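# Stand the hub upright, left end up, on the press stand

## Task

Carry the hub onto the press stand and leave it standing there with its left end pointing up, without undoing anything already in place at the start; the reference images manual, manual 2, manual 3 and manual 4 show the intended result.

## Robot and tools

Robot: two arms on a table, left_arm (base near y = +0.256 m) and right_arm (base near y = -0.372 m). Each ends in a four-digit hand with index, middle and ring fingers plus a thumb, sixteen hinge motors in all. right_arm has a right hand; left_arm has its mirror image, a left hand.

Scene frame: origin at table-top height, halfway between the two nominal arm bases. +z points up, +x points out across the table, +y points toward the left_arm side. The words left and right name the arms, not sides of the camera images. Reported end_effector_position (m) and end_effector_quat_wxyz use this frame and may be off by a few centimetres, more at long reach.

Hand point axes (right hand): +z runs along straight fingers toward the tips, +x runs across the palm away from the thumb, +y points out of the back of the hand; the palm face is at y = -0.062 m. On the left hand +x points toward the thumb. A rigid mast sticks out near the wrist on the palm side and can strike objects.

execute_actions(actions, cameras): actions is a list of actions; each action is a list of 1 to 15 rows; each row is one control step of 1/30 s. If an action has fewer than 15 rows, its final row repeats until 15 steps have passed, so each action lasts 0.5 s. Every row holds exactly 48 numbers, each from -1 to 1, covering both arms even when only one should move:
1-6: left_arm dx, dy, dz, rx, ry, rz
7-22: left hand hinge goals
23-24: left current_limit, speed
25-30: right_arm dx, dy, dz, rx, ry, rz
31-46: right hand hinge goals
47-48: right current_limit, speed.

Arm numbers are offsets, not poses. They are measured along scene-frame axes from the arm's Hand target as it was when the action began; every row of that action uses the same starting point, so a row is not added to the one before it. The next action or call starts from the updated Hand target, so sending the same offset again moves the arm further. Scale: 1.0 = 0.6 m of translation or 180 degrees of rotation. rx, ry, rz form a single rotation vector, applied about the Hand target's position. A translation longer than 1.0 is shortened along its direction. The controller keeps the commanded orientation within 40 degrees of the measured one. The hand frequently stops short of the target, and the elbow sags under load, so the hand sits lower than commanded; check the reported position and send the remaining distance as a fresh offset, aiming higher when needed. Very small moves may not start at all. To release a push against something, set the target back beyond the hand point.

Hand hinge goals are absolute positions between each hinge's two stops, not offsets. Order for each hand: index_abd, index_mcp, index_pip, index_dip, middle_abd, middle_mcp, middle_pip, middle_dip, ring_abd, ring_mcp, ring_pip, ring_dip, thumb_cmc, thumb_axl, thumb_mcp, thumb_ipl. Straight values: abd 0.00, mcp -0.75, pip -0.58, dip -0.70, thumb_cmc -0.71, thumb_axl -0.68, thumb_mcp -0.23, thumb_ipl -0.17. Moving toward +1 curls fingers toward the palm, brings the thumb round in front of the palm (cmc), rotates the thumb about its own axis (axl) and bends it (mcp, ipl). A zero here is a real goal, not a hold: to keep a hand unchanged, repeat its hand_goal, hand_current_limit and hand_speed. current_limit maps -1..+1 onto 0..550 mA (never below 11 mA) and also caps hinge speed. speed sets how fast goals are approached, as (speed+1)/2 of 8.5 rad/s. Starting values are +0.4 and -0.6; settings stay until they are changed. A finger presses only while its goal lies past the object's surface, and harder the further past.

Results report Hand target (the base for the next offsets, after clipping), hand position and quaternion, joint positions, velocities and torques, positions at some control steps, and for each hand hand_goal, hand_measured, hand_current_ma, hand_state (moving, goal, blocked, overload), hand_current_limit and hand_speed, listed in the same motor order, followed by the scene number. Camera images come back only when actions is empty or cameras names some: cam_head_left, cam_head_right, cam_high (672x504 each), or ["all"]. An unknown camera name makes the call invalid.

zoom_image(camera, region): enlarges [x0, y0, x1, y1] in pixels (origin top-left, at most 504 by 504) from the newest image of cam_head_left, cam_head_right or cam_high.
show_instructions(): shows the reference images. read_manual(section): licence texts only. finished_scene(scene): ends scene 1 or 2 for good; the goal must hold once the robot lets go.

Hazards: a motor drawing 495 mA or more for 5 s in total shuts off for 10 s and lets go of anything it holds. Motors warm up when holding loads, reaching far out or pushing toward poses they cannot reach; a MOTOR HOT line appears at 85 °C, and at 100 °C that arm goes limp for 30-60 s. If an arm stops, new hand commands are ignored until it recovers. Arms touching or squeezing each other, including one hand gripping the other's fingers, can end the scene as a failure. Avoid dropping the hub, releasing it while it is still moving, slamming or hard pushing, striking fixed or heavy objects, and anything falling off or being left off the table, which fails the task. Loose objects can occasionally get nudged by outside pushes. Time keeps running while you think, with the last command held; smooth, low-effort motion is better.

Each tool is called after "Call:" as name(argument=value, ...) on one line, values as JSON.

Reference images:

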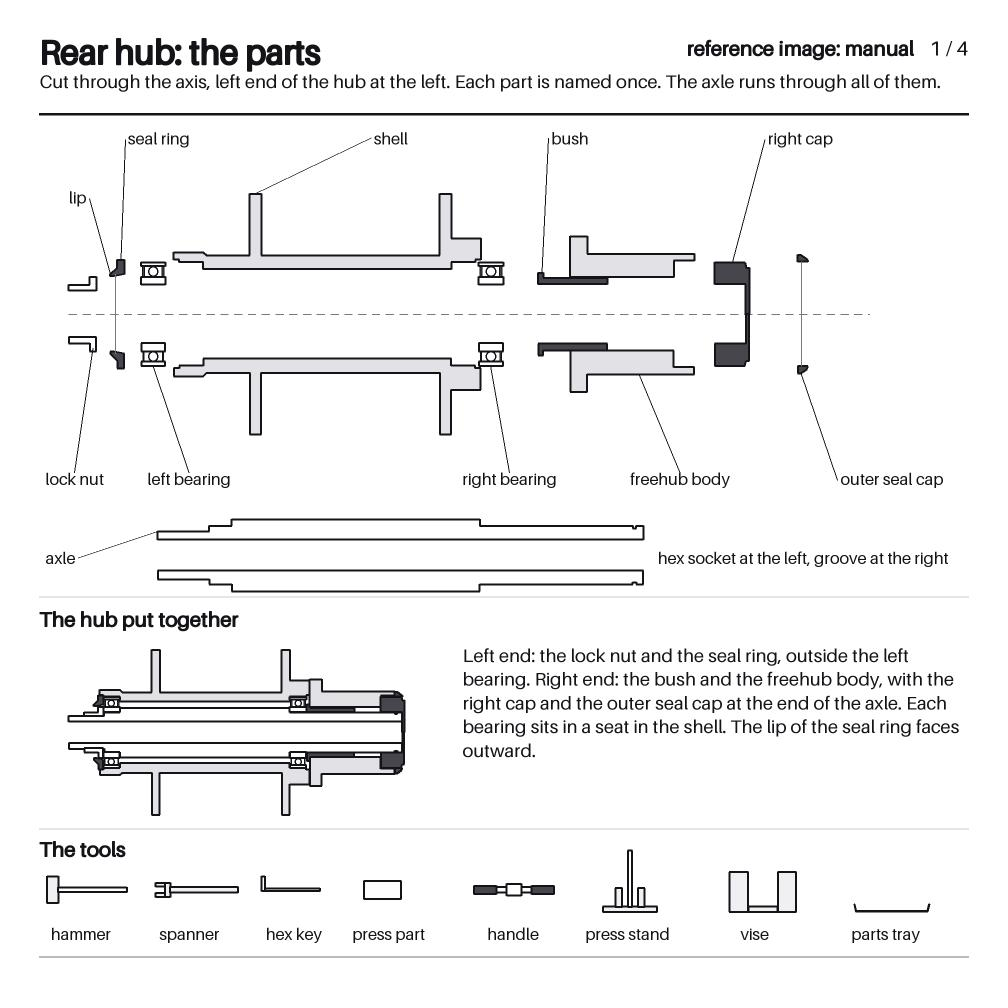

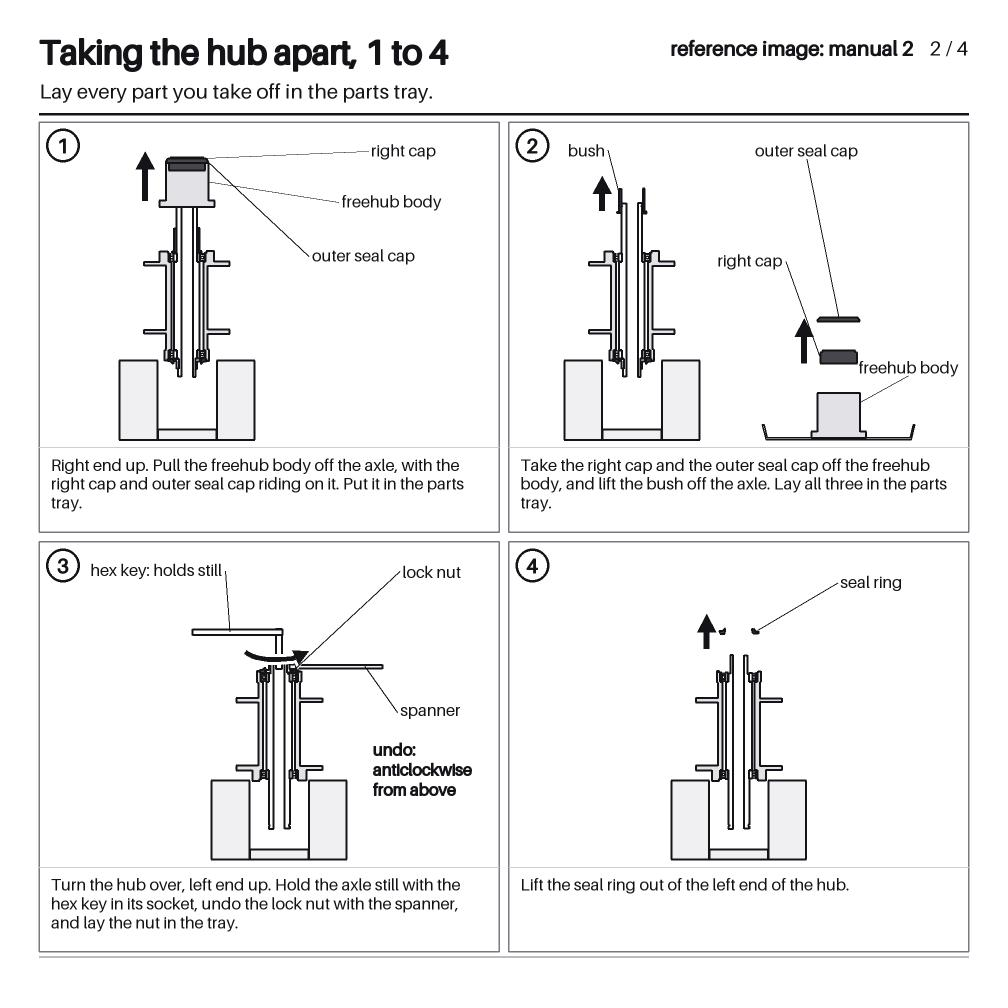

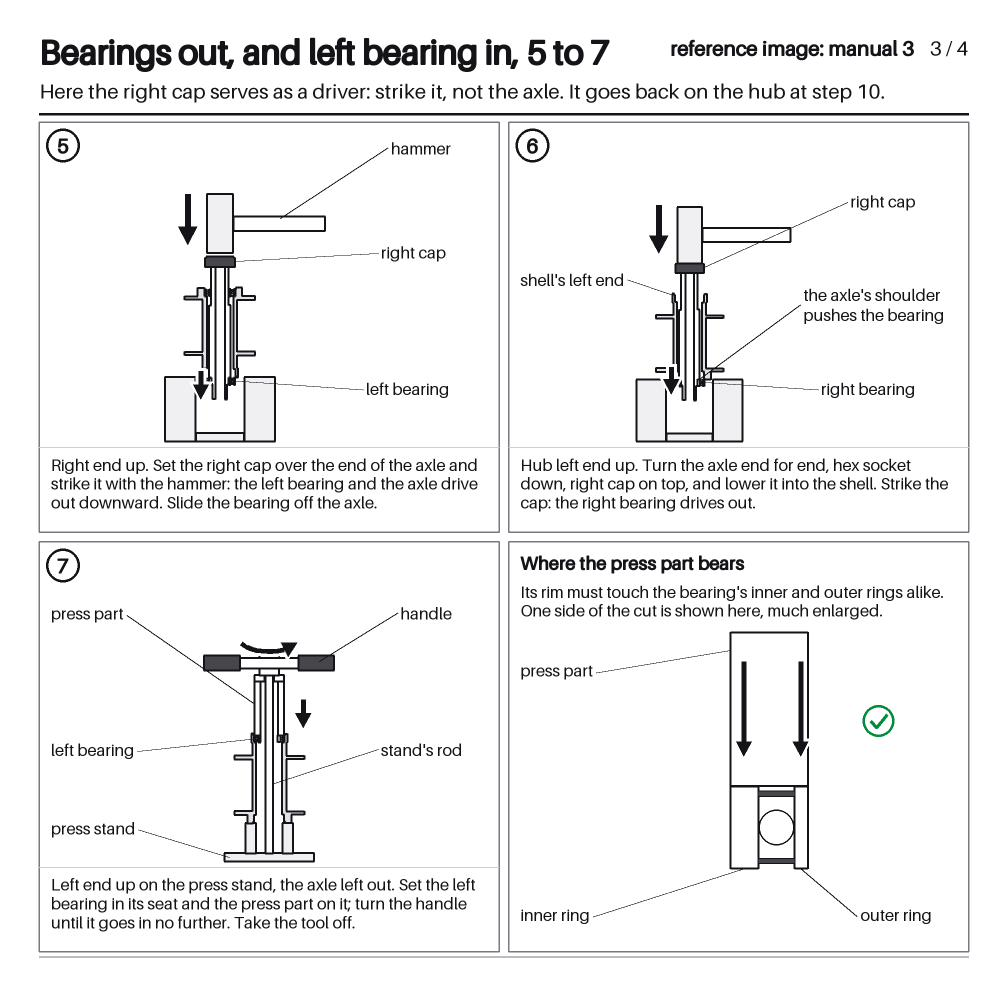

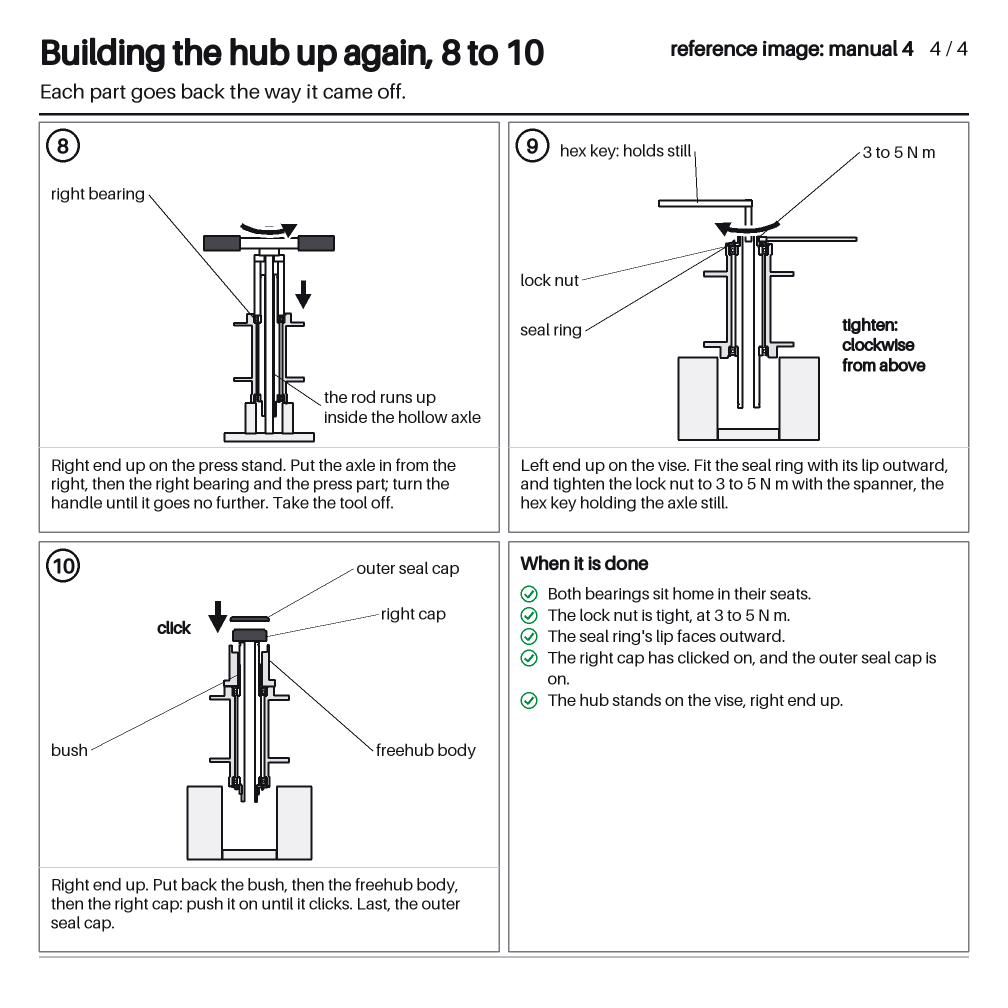

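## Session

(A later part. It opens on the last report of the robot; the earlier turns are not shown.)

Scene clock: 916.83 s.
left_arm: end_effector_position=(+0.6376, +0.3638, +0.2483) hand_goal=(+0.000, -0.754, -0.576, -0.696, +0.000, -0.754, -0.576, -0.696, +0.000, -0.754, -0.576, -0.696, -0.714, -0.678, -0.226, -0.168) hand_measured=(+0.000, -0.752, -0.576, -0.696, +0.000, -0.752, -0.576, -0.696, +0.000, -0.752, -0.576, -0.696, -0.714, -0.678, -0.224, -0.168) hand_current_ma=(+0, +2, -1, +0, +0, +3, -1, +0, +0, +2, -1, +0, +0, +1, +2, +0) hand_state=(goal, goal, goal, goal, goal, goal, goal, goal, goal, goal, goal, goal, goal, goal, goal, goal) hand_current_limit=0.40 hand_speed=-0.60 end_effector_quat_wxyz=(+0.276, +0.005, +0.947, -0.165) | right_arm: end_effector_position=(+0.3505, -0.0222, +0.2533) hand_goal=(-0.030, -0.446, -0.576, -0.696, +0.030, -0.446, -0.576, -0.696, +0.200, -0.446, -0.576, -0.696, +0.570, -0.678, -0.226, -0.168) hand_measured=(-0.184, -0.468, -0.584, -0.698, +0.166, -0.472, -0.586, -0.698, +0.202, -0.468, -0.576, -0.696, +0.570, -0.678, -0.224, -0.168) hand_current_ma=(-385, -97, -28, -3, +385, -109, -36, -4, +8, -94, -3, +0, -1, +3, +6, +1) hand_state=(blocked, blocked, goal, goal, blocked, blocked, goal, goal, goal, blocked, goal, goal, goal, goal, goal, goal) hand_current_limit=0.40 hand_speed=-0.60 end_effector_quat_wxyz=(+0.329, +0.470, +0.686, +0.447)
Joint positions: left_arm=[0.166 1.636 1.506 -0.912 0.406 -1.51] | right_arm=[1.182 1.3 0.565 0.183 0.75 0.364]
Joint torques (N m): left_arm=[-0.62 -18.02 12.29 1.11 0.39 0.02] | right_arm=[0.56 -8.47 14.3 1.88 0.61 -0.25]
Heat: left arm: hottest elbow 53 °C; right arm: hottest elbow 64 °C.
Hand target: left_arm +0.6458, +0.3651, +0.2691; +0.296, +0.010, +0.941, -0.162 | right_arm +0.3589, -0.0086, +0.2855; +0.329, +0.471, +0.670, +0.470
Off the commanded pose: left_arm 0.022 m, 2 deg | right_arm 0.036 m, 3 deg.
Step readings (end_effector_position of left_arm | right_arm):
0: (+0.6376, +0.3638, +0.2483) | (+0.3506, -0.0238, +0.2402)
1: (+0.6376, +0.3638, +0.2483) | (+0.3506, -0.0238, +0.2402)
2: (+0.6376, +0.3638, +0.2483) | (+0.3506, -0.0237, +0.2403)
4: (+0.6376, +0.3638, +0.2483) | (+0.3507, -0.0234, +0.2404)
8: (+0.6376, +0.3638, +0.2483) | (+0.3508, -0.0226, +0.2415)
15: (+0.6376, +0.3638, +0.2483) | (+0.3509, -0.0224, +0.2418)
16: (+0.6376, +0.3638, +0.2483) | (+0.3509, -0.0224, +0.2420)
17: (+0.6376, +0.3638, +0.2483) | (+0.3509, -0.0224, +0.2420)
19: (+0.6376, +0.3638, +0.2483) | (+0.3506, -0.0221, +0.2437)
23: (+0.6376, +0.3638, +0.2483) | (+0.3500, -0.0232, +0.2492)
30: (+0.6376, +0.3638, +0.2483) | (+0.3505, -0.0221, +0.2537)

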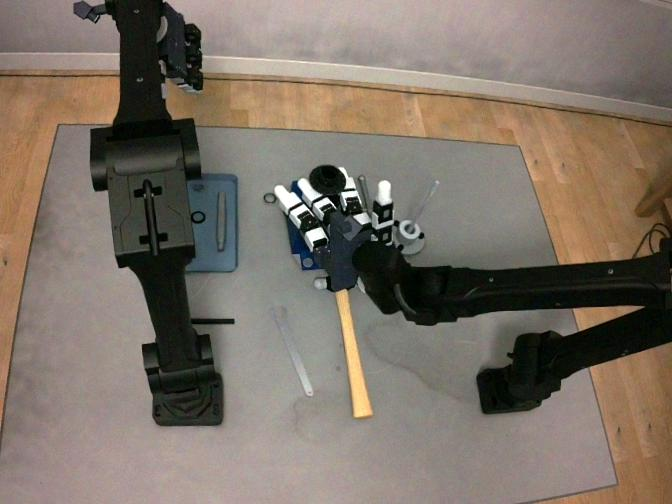

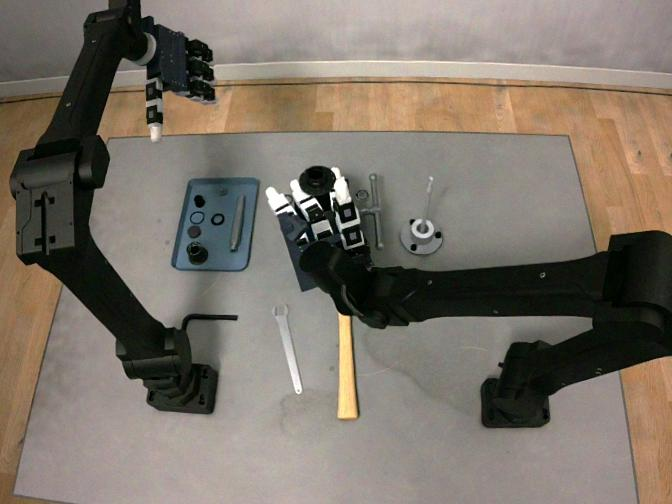

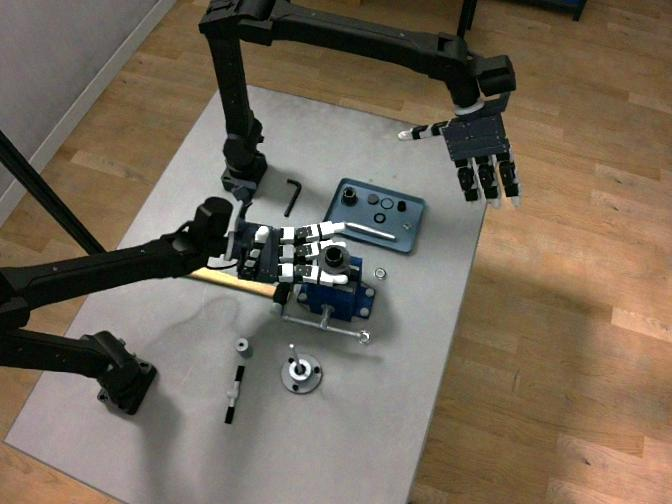

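Call:
execute_actions(actions=[[[0,0,0,0,0,0,0,-0.754,-0.576,-0.696,0,-0.754,-0.576,-0.696,0,-0.754,-0.576,-0.696,-0.714,-0.678,-0.226,-0.168,0.4,-0.6,0,0,0.04,0,0,0,-0.03,-0.445,-0.576,-0.696,0.03,-0.445,-0.576,-0.696,0.2,-0.445,-0.576,-0.696,0.571,-0.678,-0.226,-0.168,0.4,-0.6]],[[0,0,0,0,0,0,0,-0.754,-0.576,-0.696,0,-0.754,-0.576,-0.696,0,-0.754,-0.576,-0.696,-0.714,-0.678,-0.226,-0.168,0.4,-0.6,0,0,0.05,0,0,0,-0.03,-0.445,-0.576,-0.696,0.03,-0.445,-0.576,-0.696,0.2,-0.445,-0.576,-0.696,0.571,-0.678,-0.226,-0.168,0.4,-0.6]]], cameras=["all"])

Call:
zoom_image(camera="cam_head_right", region=[270, 110, 390, 230])

Call:
zoom_image(camera="cam_high", region=[270, 200, 370, 300])

Scene clock: 936.40 s.
left_arm: end_effector_position=(+0.6376, +0.3638, +0.2483) hand_goal=(+0.000, -0.754, -0.576, -0.696, +0.000, -0.754, -0.576, -0.696, +0.000, -0.754, -0.576, -0.696, -0.714, -0.678, -0.226, -0.168) hand_measured=(+0.000, -0.752, -0.576, -0.696, +0.000, -0.752, -0.576, -0.696, +0.000, -0.752, -0.576, -0.696, -0.714, -0.678, -0.224, -0.168) hand_current_ma=(+0, +2, -1, +0, +0, +3, -1, +0, +0, +2, -1, +0, +0, +1, +2, +0) hand_state=(goal, goal, goal, goal, goal, goal, goal, goal, goal, goal, goal, goal, goal, goal, goal, goal) hand_current_limit=0.40 hand_speed=-0.60 end_effector_quat_wxyz=(+0.276, +0.005, +0.947, -0.165) | right_arm: end_effector_position=(+0.3513, -0.0198, +0.3066) hand_goal=(-0.030, -0.446, -0.576, -0.696, +0.030, -0.446, -0.576, -0.696, +0.200, -0.446, -0.576, -0.696, +0.570, -0.678, -0.226, -0.168) hand_measured=(-0.184, -0.468, -0.584, -0.698, +0.166, -0.472, -0.586, -0.698, +0.202, -0.466, -0.576, -0.696, +0.570, -0.678, -0.224, -0.168) hand_current_ma=(-385, -98, -31, -4, +385, -113, -37, -4, +8, -89, -3, +0, -1, +3, +6, +1) hand_state=(blocked, blocked, goal, goal, blocked, blocked, goal, goal, goal, blocked, goal, goal, goal, goal, goal, goal) hand_current_limit=0.40 hand_speed=-0.60 end_effector_quat_wxyz=(+0.329, +0.470, +0.685, +0.449)
Joint positions: left_arm=[0.166 1.636 1.506 -0.912 0.406 -1.51] | right_arm=[1.182 1.191 0.647 -0.003 0.749 0.361]
Joint torques (N m): left_arm=[-0.62 -17.9 12.29 1.09 0.4 0.02] | right_arm=[0.56 -7.36 15.69 1.92 0.64 -0.22]
Heat: left arm: hottest elbow 53 °C; right arm: hottest elbow 68 °C.
Hand target: left_arm +0.6458, +0.3651, +0.2691; +0.296, +0.010, +0.941, -0.162 | right_arm +0.3589, -0.0087, +0.3394; +0.329, +0.471, +0.670, +0.470
Off the commanded pose: left_arm 0.022 m, 2 deg | right_arm 0.035 m, 3 deg.
Step readings (end_effector_position of left_arm | right_arm):
0: (+0.6376, +0.3638, +0.2483) | (+0.3505, -0.0222, +0.2533)
1: (+0.6376, +0.3638, +0.2483) | (+0.3505, -0.0222, +0.2534)
2: (+0.6376, +0.3638, +0.2483) | (+0.3505, -0.0222, +0.2533)
4: (+0.6376, +0.3638, +0.2483) | (+0.3502, -0.0225, +0.2549)
8: (+0.6376, +0.3638, +0.2483) | (+0.3497, -0.0237, +0.2669)
15: (+0.6376, +0.3638, +0.2483) | (+0.3509, -0.0209, +0.2795)
16: (+0.6376, +0.3638, +0.2483) | (+0.3509, -0.0208, +0.2793)
17: (+0.6376, +0.3638, +0.2483) | (+0.3509, -0.0208, +0.2790)
19: (+0.6376, +0.3638, +0.2483) | (+0.3507, -0.0213, +0.2792)
23: (+0.6376, +0.3638, +0.2483) | (+0.3500, -0.0227, +0.2911)
30: (+0.6376, +0.3638, +0.2483) | (+0.3513, -0.0197, +0.3074)

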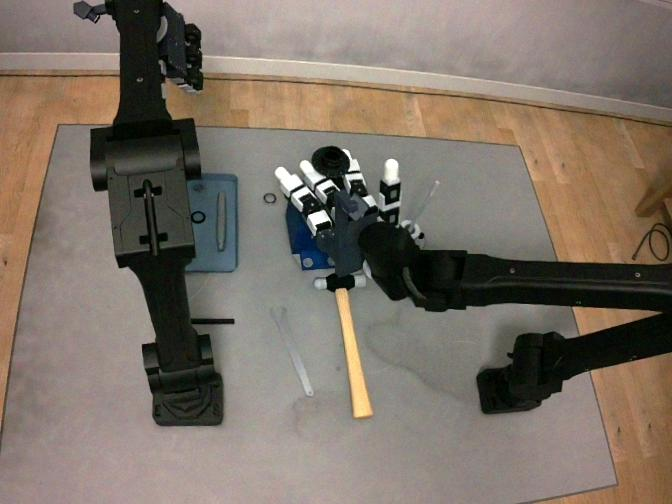

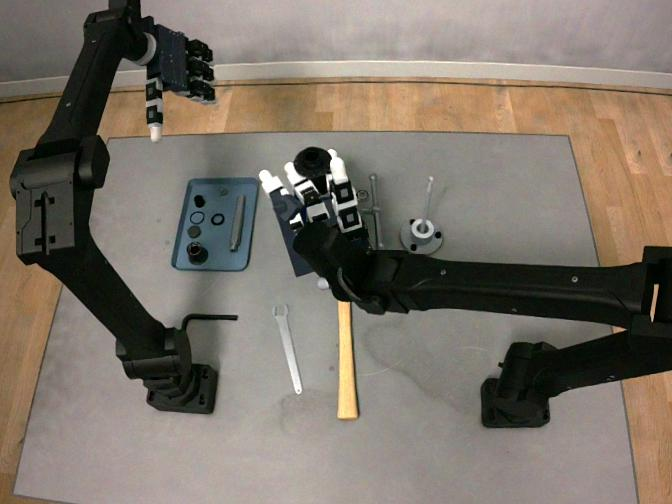

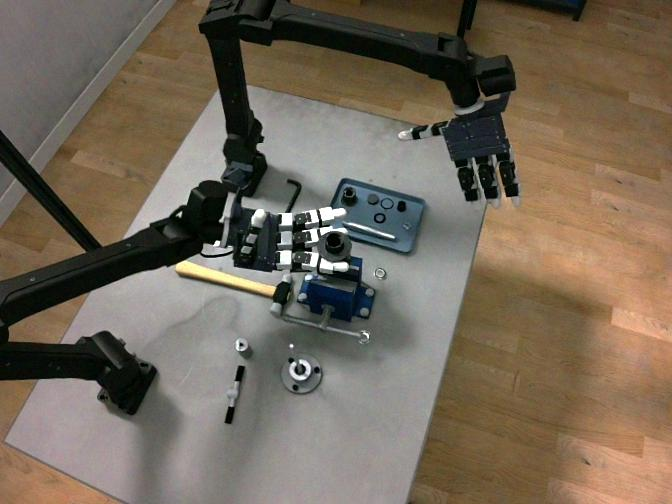

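Scaled by 4.200 from the camera's 672x504 image, which has a finer 960x720 frame.

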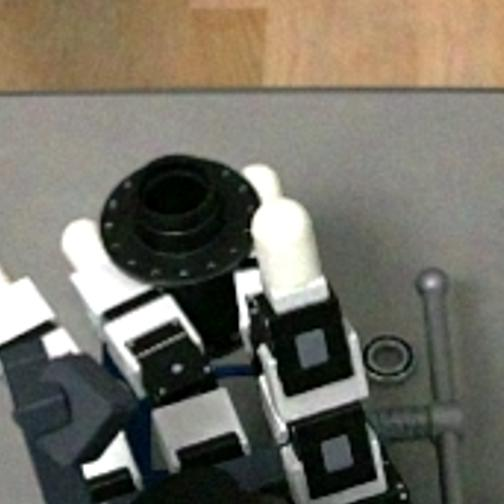

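Scaled by 5.040 from the camera's 672x504 image, which has a finer 960x720 frame.

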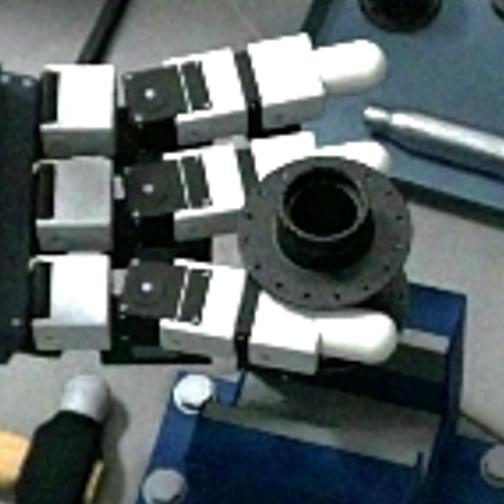

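Call:
execute_actions(actions=[[[0,0,0,0,0,0,0,-0.754,-0.576,-0.696,0,-0.754,-0.576,-0.696,0,-0.754,-0.576,-0.696,-0.714,-0.678,-0.226,-0.168,0.4,-0.6,0,0,0.045,0,0,0,-0.03,-0.445,-0.576,-0.696,0.03,-0.445,-0.576,-0.696,0.2,-0.445,-0.576,-0.696,0.571,-0.678,-0.226,-0.168,0.4,-0.6]],[[0,0,0,0,0,0,0,-0.754,-0.576,-0.696,0,-0.754,-0.576,-0.696,0,-0.754,-0.576,-0.696,-0.714,-0.678,-0.226,-0.168,0.4,-0.6,0,0,0.045,0,0,0,-0.03,-0.445,-0.576,-0.696,0.03,-0.445,-0.576,-0.696,0.2,-0.445,-0.576,-0.696,0.571,-0.678,-0.226,-0.168,0.4,-0.6]],[[0,0,0,0,0,0,0,-0.754,-0.576,-0.696,0,-0.754,-0.576,-0.696,0,-0.754,-0.576,-0.696,-0.714,-0.678,-0.226,-0.168,0.4,-0.6,0.024,-0.08,0,0,0,0.061,-0.03,-0.445,-0.576,-0.696,0.03,-0.445,-0.576,-0.696,0.2,-0.445,-0.576,-0.696,0.571,-0.678,-0.226,-0.168,0.4,-0.6]],[[0,0,0,0,0,0,0,-0.754,-0.576,-0.696,0,-0.754,-0.576,-0.696,0,-0.754,-0.576,-0.696,-0.714,-0.678,-0.226,-0.168,0.4,-0.6,0.024,-0.08,0,0,0,0.061,-0.03,-0.445,-0.576,-0.696,0.03,-0.445,-0.576,-0.696,0.2,-0.445,-0.576,-0.696,0.571,-0.678,-0.226,-0.168,0.4,-0.6]]], cameras=["all"])

Scene clock: 952.40 s.
left_arm: end_effector_position=(+0.6376, +0.3638, +0.2483) hand_goal=(+0.000, -0.754, -0.576, -0.696, +0.000, -0.754, -0.576, -0.696, +0.000, -0.754, -0.576, -0.696, -0.714, -0.678, -0.226, -0.168) hand_measured=(+0.000, -0.752, -0.576, -0.696, +0.000, -0.752, -0.576, -0.696, +0.000, -0.752, -0.576, -0.696, -0.714, -0.678, -0.224, -0.168) hand_current_ma=(+0, +2, -1, +0, +0, +3, -1, +0, +0, +2, -1, +0, +0, +1, +2, +0) hand_state=(goal, goal, goal, goal, goal, goal, goal, goal, goal, goal, goal, goal, goal, goal, goal, goal) hand_current_limit=0.40 hand_speed=-0.60 end_effector_quat_wxyz=(+0.276, +0.005, +0.947, -0.165) | right_arm: end_effector_position=(+0.3861, -0.1029, +0.3797) hand_goal=(-0.030, -0.446, -0.576, -0.696, +0.030, -0.446, -0.576, -0.696, +0.200, -0.446, -0.576, -0.696, +0.570, -0.678, -0.226, -0.168) hand_measured=(-0.174, -0.470, -0.584, -0.698, +0.164, -0.480, -0.590, -0.698, +0.200, -0.464, -0.576, -0.696, +0.570, -0.678, -0.224, -0.168) hand_current_ma=(-385, -101, -33, -6, +385, -148, -52, -9, +2, -81, -3, +0, -1, +3, +6, +1) hand_state=(blocked, blocked, goal, goal, blocked, blocked, goal, goal, goal, goal, goal, goal, goal, goal, goal, goal) hand_current_limit=0.40 hand_speed=-0.60 end_effector_quat_wxyz=(+0.223, +0.343, +0.751, +0.518)
Joint positions: left_arm=[0.166 1.636 1.506 -0.912 0.406 -1.51] | right_arm=[0.696 0.813 0.593 -0.153 -0.053 0]
Joint torques (N m): left_arm=[-0.56 -17.85 12.29 1.1 0.39 0.02] | right_arm=[0.21 -3.55 13.7 2.63 -0.15 -0.27]
Heat: left arm: hottest elbow 53 °C; right arm: hottest elbow 68 °C.
Hand target: left_arm +0.6458, +0.3651, +0.2691; +0.296, +0.010, +0.941, -0.162 | right_arm +0.3877, -0.1047, +0.3936; +0.234, +0.335, +0.748, +0.524
Off the commanded pose: left_arm 0.022 m, 2 deg | right_arm 0.014 m, 2 deg.
Step readings (end_effector_position of left_arm | right_arm):
0: (+0.6376, +0.3638, +0.2483) | (+0.3513, -0.0198, +0.3066)
1: (+0.6376, +0.3638, +0.2483) | (+0.3513, -0.0198, +0.3065)
2: (+0.6376, +0.3638, +0.2483) | (+0.3513, -0.0196, +0.3065)
4: (+0.6376, +0.3638, +0.2483) | (+0.3513, -0.0196, +0.3070)
8: (+0.6376, +0.3638, +0.2483) | (+0.3510, -0.0203, +0.3163)
15: (+0.6376, +0.3638, +0.2483) | (+0.3518, -0.0184, +0.3305)
16: (+0.6376, +0.3638, +0.2483) | (+0.3519, -0.0183, +0.3307)
17: (+0.6376, +0.3638, +0.2483) | (+0.3519, -0.0182, +0.3307)
19: (+0.6376, +0.3638, +0.2483) | (+0.3520, -0.0181, +0.3311)
23: (+0.6376, +0.3638, +0.2483) | (+0.3518, -0.0186, +0.3410)
30: (+0.6376, +0.3638, +0.2483) | (+0.3525, -0.0170, +0.3557)
31: (+0.6376, +0.3638, +0.2483) | (+0.3525, -0.0164, +0.3557)
32: (+0.6376, +0.3638, +0.2483) | (+0.3537, -0.0136, +0.3553)
34: (+0.6376, +0.3638, +0.2483) | (+0.3558, -0.0120, +0.3554)
38: (+0.6376, +0.3638, +0.2483) | (+0.3645, -0.0434, +0.3724)
45: (+0.6376, +0.3638, +0.2483) | (+0.3730, -0.0599, +0.3878)
46: (+0.6376, +0.3638, +0.2483) | (+0.3720, -0.0578, +0.3860)
47: (+0.6376, +0.3638, +0.2483) | (+0.3716, -0.0549, +0.3829)
49: (+0.6376, +0.3638, +0.2483) | (+0.3699, -0.0548, +0.3754)
53: (+0.6376, +0.3638, +0.2483) | (+0.3802, -0.0894, +0.3711)
60: (+0.6376, +0.3638, +0.2483) | (+0.3887, -0.1067, +0.3791)

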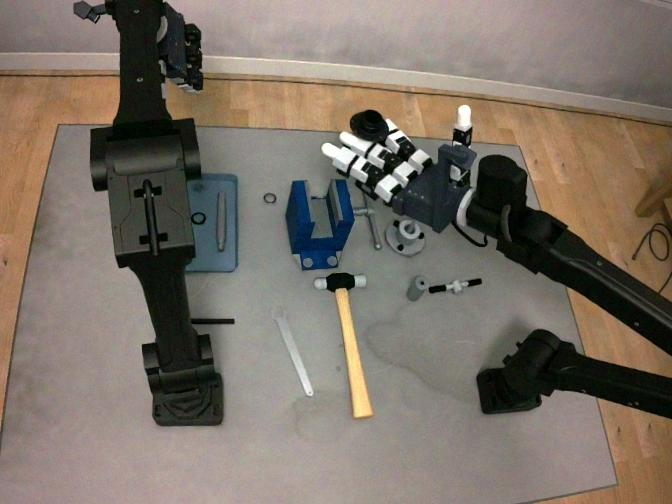

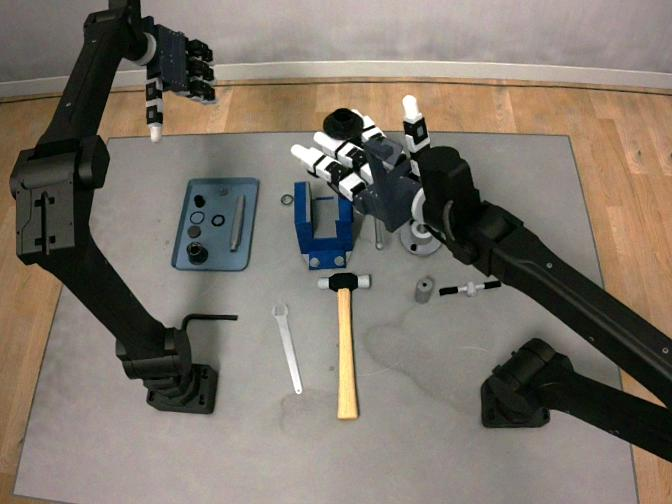

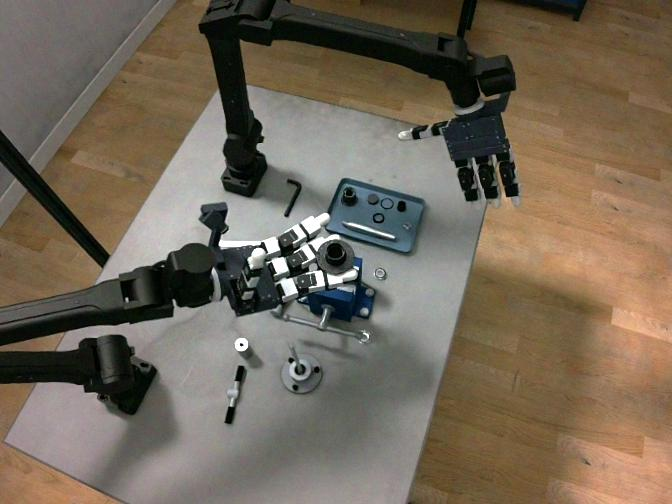

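Call:
execute_actions(actions=[[[0,0,0,0,0,0,0,-0.754,-0.576,-0.696,0,-0.754,-0.576,-0.696,0,-0.754,-0.576,-0.696,-0.714,-0.678,-0.226,-0.168,0.4,-0.6,0.004,-0.087,0,0,0,0.061,-0.03,-0.445,-0.576,-0.696,0.03,-0.445,-0.576,-0.696,0.2,-0.445,-0.576,-0.696,0.571,-0.678,-0.226,-0.168,0.4,-0.6]],[[0,0,0,0,0,0,0,-0.754,-0.576,-0.696,0,-0.754,-0.576,-0.696,0,-0.754,-0.576,-0.696,-0.714,-0.678,-0.226,-0.168,0.4,-0.6,0.004,-0.087,0,0,0,0.061,-0.03,-0.445,-0.576,-0.696,0.03,-0.445,-0.576,-0.696,0.2,-0.445,-0.576,-0.696,0.571,-0.678,-0.226,-0.168,0.4,-0.6]],[[0,0,0,0,0,0,0,-0.754,-0.576,-0.696,0,-0.754,-0.576,-0.696,0,-0.754,-0.576,-0.696,-0.714,-0.678,-0.226,-0.168,0.4,-0.6,0.004,-0.087,0,0,0,0.061,-0.03,-0.445,-0.576,-0.696,0.03,-0.445,-0.576,-0.696,0.2,-0.445,-0.576,-0.696,0.571,-0.678,-0.226,-0.168,0.4,-0.6]],[[0,0,0,0,0,0,0,-0.754,-0.576,-0.696,0,-0.754,-0.576,-0.696,0,-0.754,-0.576,-0.696,-0.714,-0.678,-0.226,-0.168,0.4,-0.6,0,0,0,0,0,0,-0.03,-0.445,-0.576,-0.696,0.03,-0.445,-0.576,-0.696,0.2,-0.445,-0.576,-0.696,0.571,-0.678,-0.226,-0.168,0.4,-0.6]]], cameras=["all"])

Call:
zoom_image(camera="cam_head_right", region=[350, 90, 510, 250])

Call:
zoom_image(camera="cam_head_left", region=[350, 90, 510, 250])

Call:
zoom_image(camera="cam_high", region=[220, 270, 380, 430])

Scene clock: 969.57 s.
left_arm: end_effector_position=(+0.6376, +0.3638, +0.2483) hand_goal=(+0.000, -0.754, -0.576, -0.696, +0.000, -0.754, -0.576, -0.696, +0.000, -0.754, -0.576, -0.696, -0.714, -0.678, -0.226, -0.168) hand_measured=(+0.000, -0.752, -0.576, -0.696, +0.000, -0.752, -0.576, -0.696, +0.000, -0.752, -0.576, -0.696, -0.714, -0.678, -0.224, -0.168) hand_current_ma=(+0, +2, -1, +0, +0, +3, -1, +0, +0, +2, -1, +0, +0, +1, +2, +0) hand_state=(goal, goal, goal, goal, goal, goal, goal, goal, goal, goal, goal, goal, goal, goal, goal, goal) hand_current_limit=0.40 hand_speed=-0.60 end_effector_quat_wxyz=(+0.276, +0.005, +0.947, -0.165) | right_arm: end_effector_position=(+0.3848, -0.2560, +0.3679) hand_goal=(-0.030, -0.446, -0.576, -0.696, +0.030, -0.446, -0.576, -0.696, +0.200, -0.446, -0.576, -0.696, +0.570, -0.678, -0.226, -0.168) hand_measured=(-0.174, -0.472, -0.586, -0.698, +0.164, -0.482, -0.590, -0.698, +0.200, -0.464, -0.578, -0.696, +0.570, -0.678, -0.224, -0.168) hand_current_ma=(-385, -109, -36, -6, +385, -158, -56, -10, +0, -79, -3, +0, -1, +3, +7, +1) hand_state=(blocked, blocked, goal, goal, blocked, blocked, goal, goal, goal, goal, goal, goal, goal, goal, goal, goal) hand_current_limit=0.40 hand_speed=-0.60 end_effector_quat_wxyz=(+0.059, +0.136, +0.807, +0.572)
Joint positions: left_arm=[0.166 1.636 1.506 -0.912 0.406 -1.51] | right_arm=[-0.199 1.078 0.821 -1.163 -1.221 -1.346]
Joint torques (N m): left_arm=[-0.56 -17.96 12.3 1.11 0.4 0.02] | right_arm=[0.21 -4.07 15.43 0.17 -1.73 -0.29]
Heat: left arm: hottest elbow 54 °C; right arm: hottest elbow 70 °C.
Hand target: left_arm +0.6458, +0.3651, +0.2691; +0.296, +0.010, +0.941, -0.162 | right_arm +0.3949, -0.2613, +0.3934; +0.075, +0.109, +0.812, +0.569
Off the commanded pose: left_arm 0.022 m, 2 deg | right_arm 0.028 m, 4 deg.
Step readings (end_effector_position of left_arm | right_arm):
0: (+0.6376, +0.3638, +0.2483) | (+0.3861, -0.1029, +0.3797)
1: (+0.6376, +0.3638, +0.2483) | (+0.3856, -0.1021, +0.3796)
2: (+0.6376, +0.3638, +0.2483) | (+0.3839, -0.1004, +0.3794)
4: (+0.6376, +0.3638, +0.2483) | (+0.3803, -0.1048, +0.3789)
8: (+0.6376, +0.3638, +0.2483) | (+0.3874, -0.1415, +0.3823)
15: (+0.6376, +0.3638, +0.2483) | (+0.3900, -0.1593, +0.3798)
16: (+0.6376, +0.3638, +0.2483) | (+0.3883, -0.1579, +0.3795)
17: (+0.6376, +0.3638, +0.2483) | (+0.3851, -0.1575, +0.3796)
19: (+0.6376, +0.3638, +0.2483) | (+0.3776, -0.1634, +0.3820)
23: (+0.6376, +0.3638, +0.2483) | (+0.3851, -0.2011, +0.3796)
30: (+0.6376, +0.3638, +0.2483) | (+0.3893, -0.2128, +0.3478)
31: (+0.6376, +0.3638, +0.2483) | (+0.3879, -0.2119, +0.3461)
32: (+0.6376, +0.3638, +0.2483) | (+0.3844, -0.2121, +0.3471)
34: (+0.6376, +0.3638, +0.2483) | (+0.3789, -0.2209, +0.3538)
38: (+0.6376, +0.3638, +0.2483) | (+0.3899, -0.2549, +0.3612)
45: (+0.6376, +0.3638, +0.2483) | (+0.3937, -0.2625, +0.3609)
46: (+0.6376, +0.3638, +0.2483) | (+0.3927, -0.2617, +0.3608)
47: (+0.6376, +0.3638, +0.2483) | (+0.3918, -0.2610, +0.3609)
49: (+0.6376, +0.3638, +0.2483) | (+0.3904, -0.2595, +0.3616)
53: (+0.6376, +0.3638, +0.2483) | (+0.3894, -0.2583, +0.3643)
60: (+0.6376, +0.3638, +0.2483) | (+0.3890, -0.2577, +0.3665)

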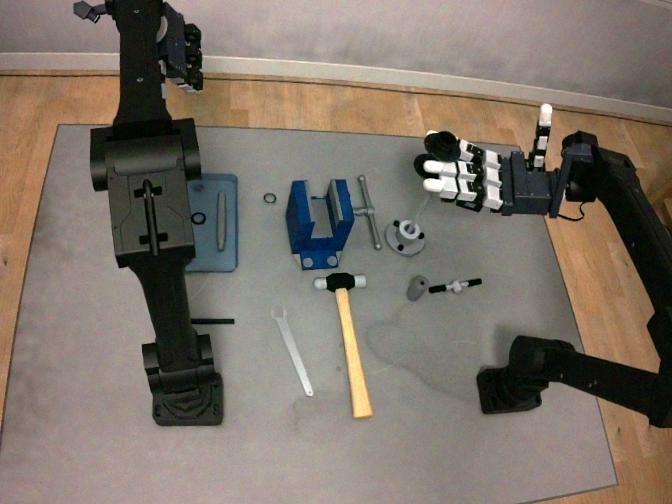

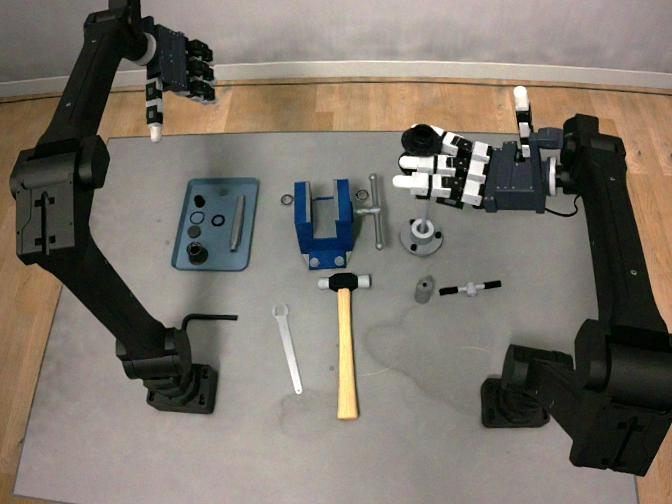

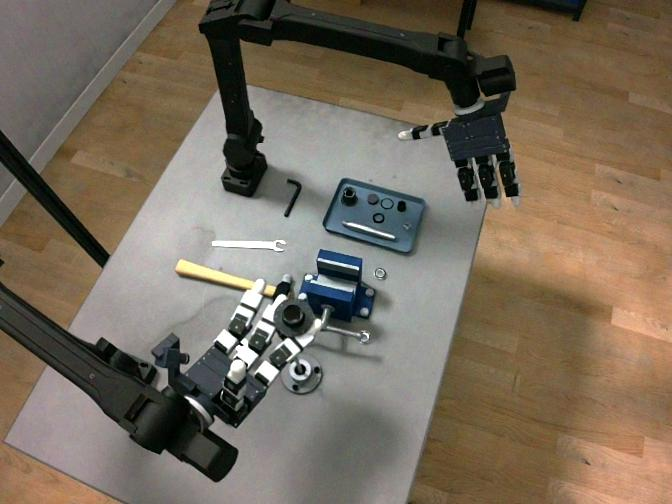

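Scaled by 3.150 from the camera's 672x504 image, which has a finer 960x720 frame.

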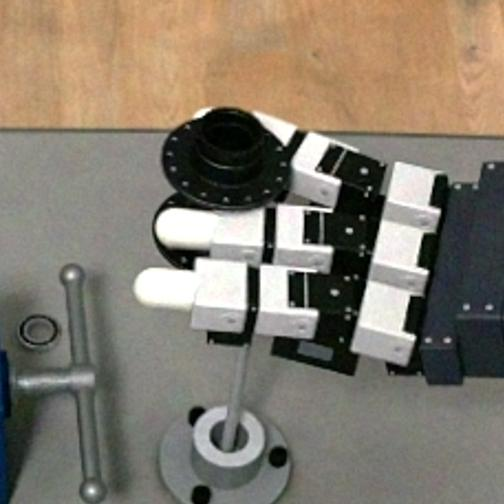

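Scaled by 3.150 from the camera's 672x504 image, which has a finer 960x720 frame.

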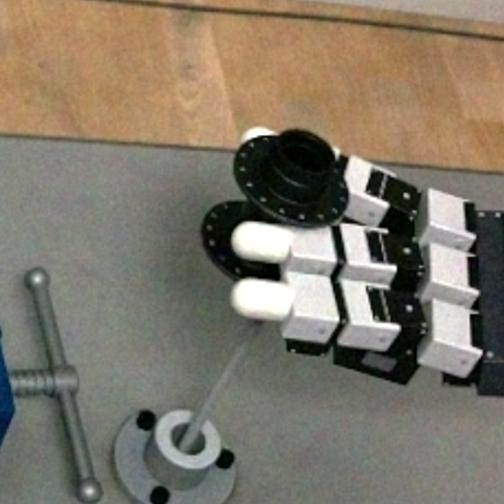

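Scaled by 3.150 from the camera's 672x504 image, which has a finer 960x720 frame.

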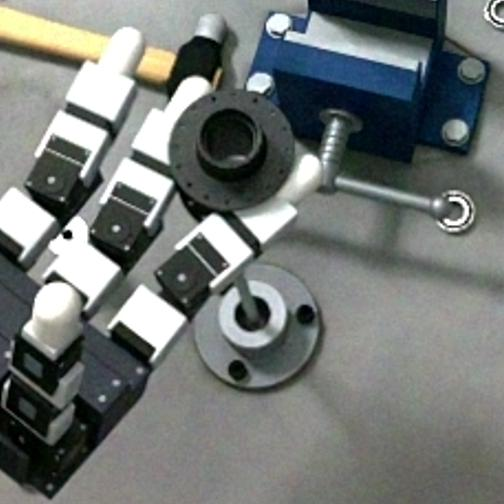

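Call:
execute_actions(actions=[[[0,0,0,0,0,0,0,-0.754,-0.576,-0.696,0,-0.754,-0.576,-0.696,0,-0.754,-0.576,-0.696,-0.714,-0.678,-0.226,-0.168,0.4,-0.6,-0.012,-0.039,0,-0.01,-0.017,0,-0.03,-0.445,-0.576,-0.696,0.03,-0.445,-0.576,-0.696,0.2,-0.445,-0.576,-0.696,0.571,-0.678,-0.226,-0.168,0.4,-0.6]],[[0,0,0,0,0,0,0,-0.754,-0.576,-0.696,0,-0.754,-0.576,-0.696,0,-0.754,-0.576,-0.696,-0.714,-0.678,-0.226,-0.168,0.4,-0.6,0,0,-0.04,0,0,0,-0.03,-0.445,-0.576,-0.696,0.03,-0.445,-0.576,-0.696,0.2,-0.445,-0.576,-0.696,0.571,-0.678,-0.226,-0.168,0.4,-0.6]],[[0,0,0,0,0,0,0,-0.754,-0.576,-0.696,0,-0.754,-0.576,-0.696,0,-0.754,-0.576,-0.696,-0.714,-0.678,-0.226,-0.168,0.4,-0.6,0,0,0,0,0,0,-0.03,-0.445,-0.576,-0.696,0.03,-0.445,-0.576,-0.696,0.2,-0.445,-0.576,-0.696,0.571,-0.678,-0.226,-0.168,0.4,-0.6]]], cameras=["all"])

Call:
zoom_image(camera="cam_head_right", region=[370, 120, 490, 240])

Call:
zoom_image(camera="cam_head_left", region=[370, 130, 490, 250])

Call:
zoom_image(camera="cam_high", region=[230, 290, 350, 410])

Scene clock: 1011.40 s.
left_arm: end_effector_position=(+0.6376, +0.3638, +0.2483) hand_goal=(+0.000, -0.754, -0.576, -0.696, +0.000, -0.754, -0.576, -0.696, +0.000, -0.754, -0.576, -0.696, -0.714, -0.678, -0.226, -0.168) hand_measured=(+0.000, -0.752, -0.576, -0.696, +0.000, -0.752, -0.576, -0.696, +0.000, -0.752, -0.576, -0.696, -0.714, -0.678, -0.224, -0.168) hand_current_ma=(+0, +2, -1, +0, +0, +3, -1, +0, +0, +2, -1, +0, +0, +1, +2, +0) hand_state=(goal, goal, goal, goal, goal, goal, goal, goal, goal, goal, goal, goal, goal, goal, goal, goal) hand_current_limit=0.40 hand_speed=-0.60 end_effector_quat_wxyz=(+0.276, +0.005, +0.947, -0.165) | right_arm: end_effector_position=(+0.3818, -0.2800, +0.3602) hand_goal=(-0.030, -0.446, -0.576, -0.696, +0.030, -0.446, -0.576, -0.696, +0.200, -0.446, -0.576, -0.696, +0.570, -0.678, -0.226, -0.168) hand_measured=(-0.174, -0.472, -0.586, -0.698, +0.164, -0.482, -0.590, -0.698, +0.200, -0.464, -0.578, -0.696, +0.570, -0.678, -0.224, -0.168) hand_current_ma=(-385, -109, -36, -6, +385, -158, -56, -10, +0, -79, -3, +0, -1, +3, +7, +1) hand_state=(blocked, blocked, goal, goal, blocked, blocked, goal, goal, goal, goal, goal, goal, goal, goal, goal, goal) hand_current_limit=0.40 hand_speed=-0.60 end_effector_quat_wxyz=(+0.083, +0.103, +0.819, +0.558)
Joint positions: left_arm=[0.166 1.636 1.506 -0.912 0.406 -1.51] | right_arm=[-0.286 1.162 0.87 -1.358 -1.198 -1.678]
Joint torques (N m): left_arm=[-0.5 -17.85 12.29 1.1 0.4 0.02] | right_arm=[0.38 -4.78 12.01 0.24 -1.78 -0.26]
Heat: left arm: hottest elbow 54 °C; right arm: hottest elbow 70 °C.
Hand target: left_arm +0.6458, +0.3651, +0.2691; +0.296, +0.010, +0.941, -0.162 | right_arm +0.3877, -0.2847, +0.3695; +0.099, +0.093, +0.818, +0.558
Off the commanded pose: left_arm 0.022 m, 2 deg | right_arm 0.012 m, 2 deg.
Step readings (end_effector_position of left_arm | right_arm):
0: (+0.6376, +0.3638, +0.2483) | (+0.3848, -0.2560, +0.3679)
1: (+0.6376, +0.3638, +0.2483) | (+0.3846, -0.2561, +0.3678)
2: (+0.6376, +0.3638, +0.2483) | (+0.3839, -0.2570, +0.3680)
4: (+0.6376, +0.3638, +0.2483) | (+0.3827, -0.2621, +0.3678)
8: (+0.6376, +0.3638, +0.2483) | (+0.3828, -0.2774, +0.3684)
15: (+0.6376, +0.3638, +0.2483) | (+0.3818, -0.2808, +0.3701)
16: (+0.6376, +0.3638, +0.2483) | (+0.3815, -0.2806, +0.3699)
17: (+0.6376, +0.3638, +0.2483) | (+0.3812, -0.2804, +0.3694)
19: (+0.6376, +0.3638, +0.2483) | (+0.3813, -0.2803, +0.3673)
23: (+0.6376, +0.3638, +0.2483) | (+0.3831, -0.2806, +0.3619)
30: (+0.6376, +0.3638, +0.2483) | (+0.3829, -0.2804, +0.3599)
31: (+0.6376, +0.3638, +0.2483) | (+0.3828, -0.2803, +0.3600)
32: (+0.6376, +0.3638, +0.2483) | (+0.3826, -0.2803, +0.3600)
34: (+0.6376, +0.3638, +0.2483) | (+0.3824, -0.2802, +0.3601)
38: (+0.6376, +0.3638, +0.2483) | (+0.3821, -0.2801, +0.3601)
45: (+0.6376, +0.3638, +0.2483) | (+0.3819, -0.2800, +0.3602)

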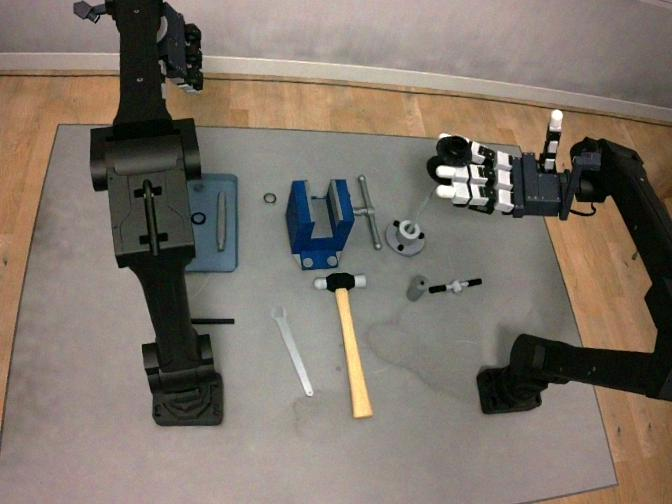

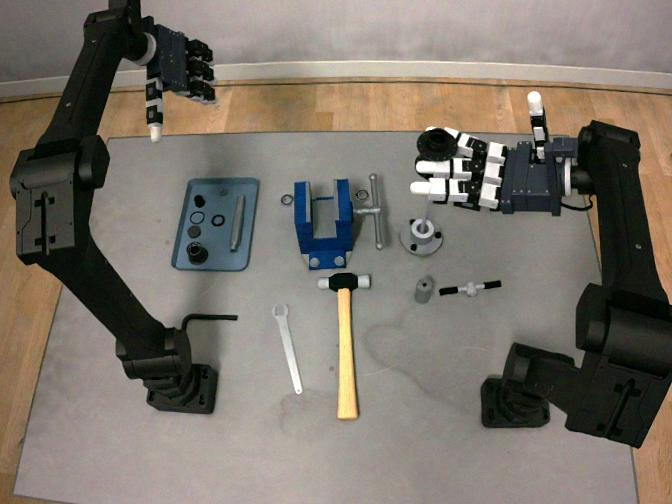

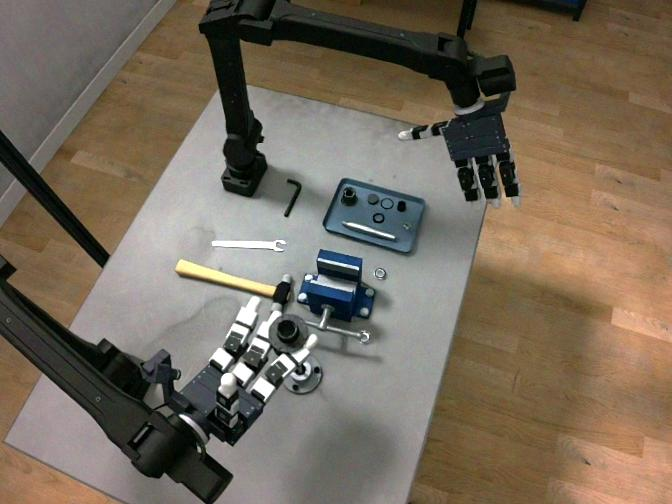

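Scaled by 4.200 from the camera's 672x504 image, which has a finer 960x720 frame.

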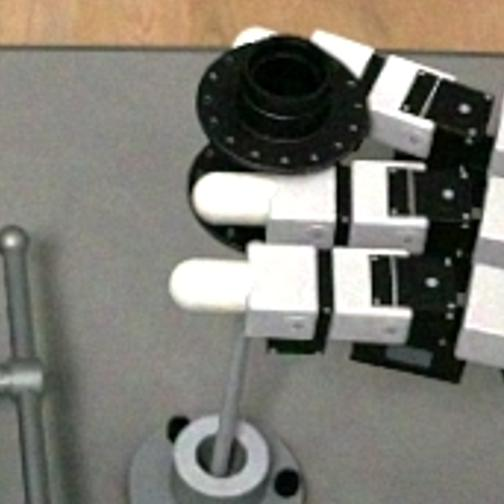

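Scaled by 4.200 from the camera's 672x504 image, which has a finer 960x720 frame.

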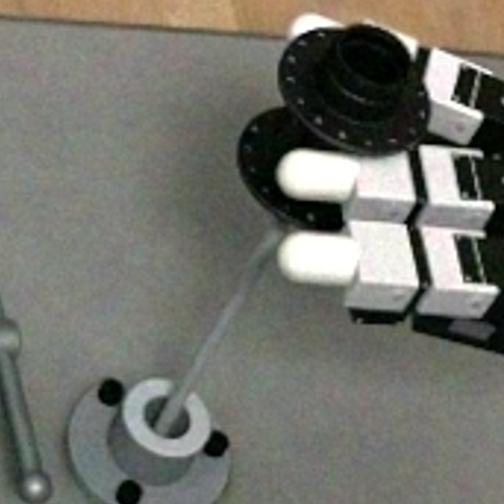

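Scaled by 4.200 from the camera's 672x504 image, which has a finer 960x720 frame.

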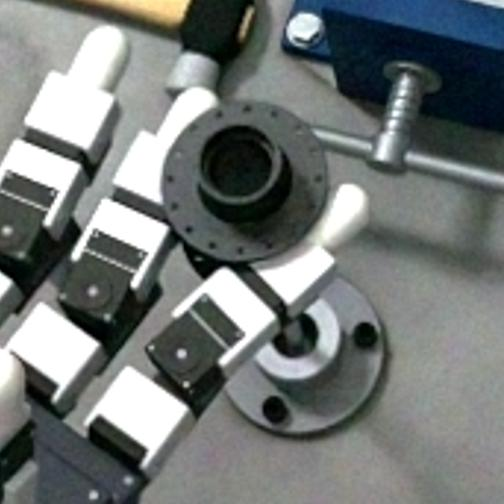

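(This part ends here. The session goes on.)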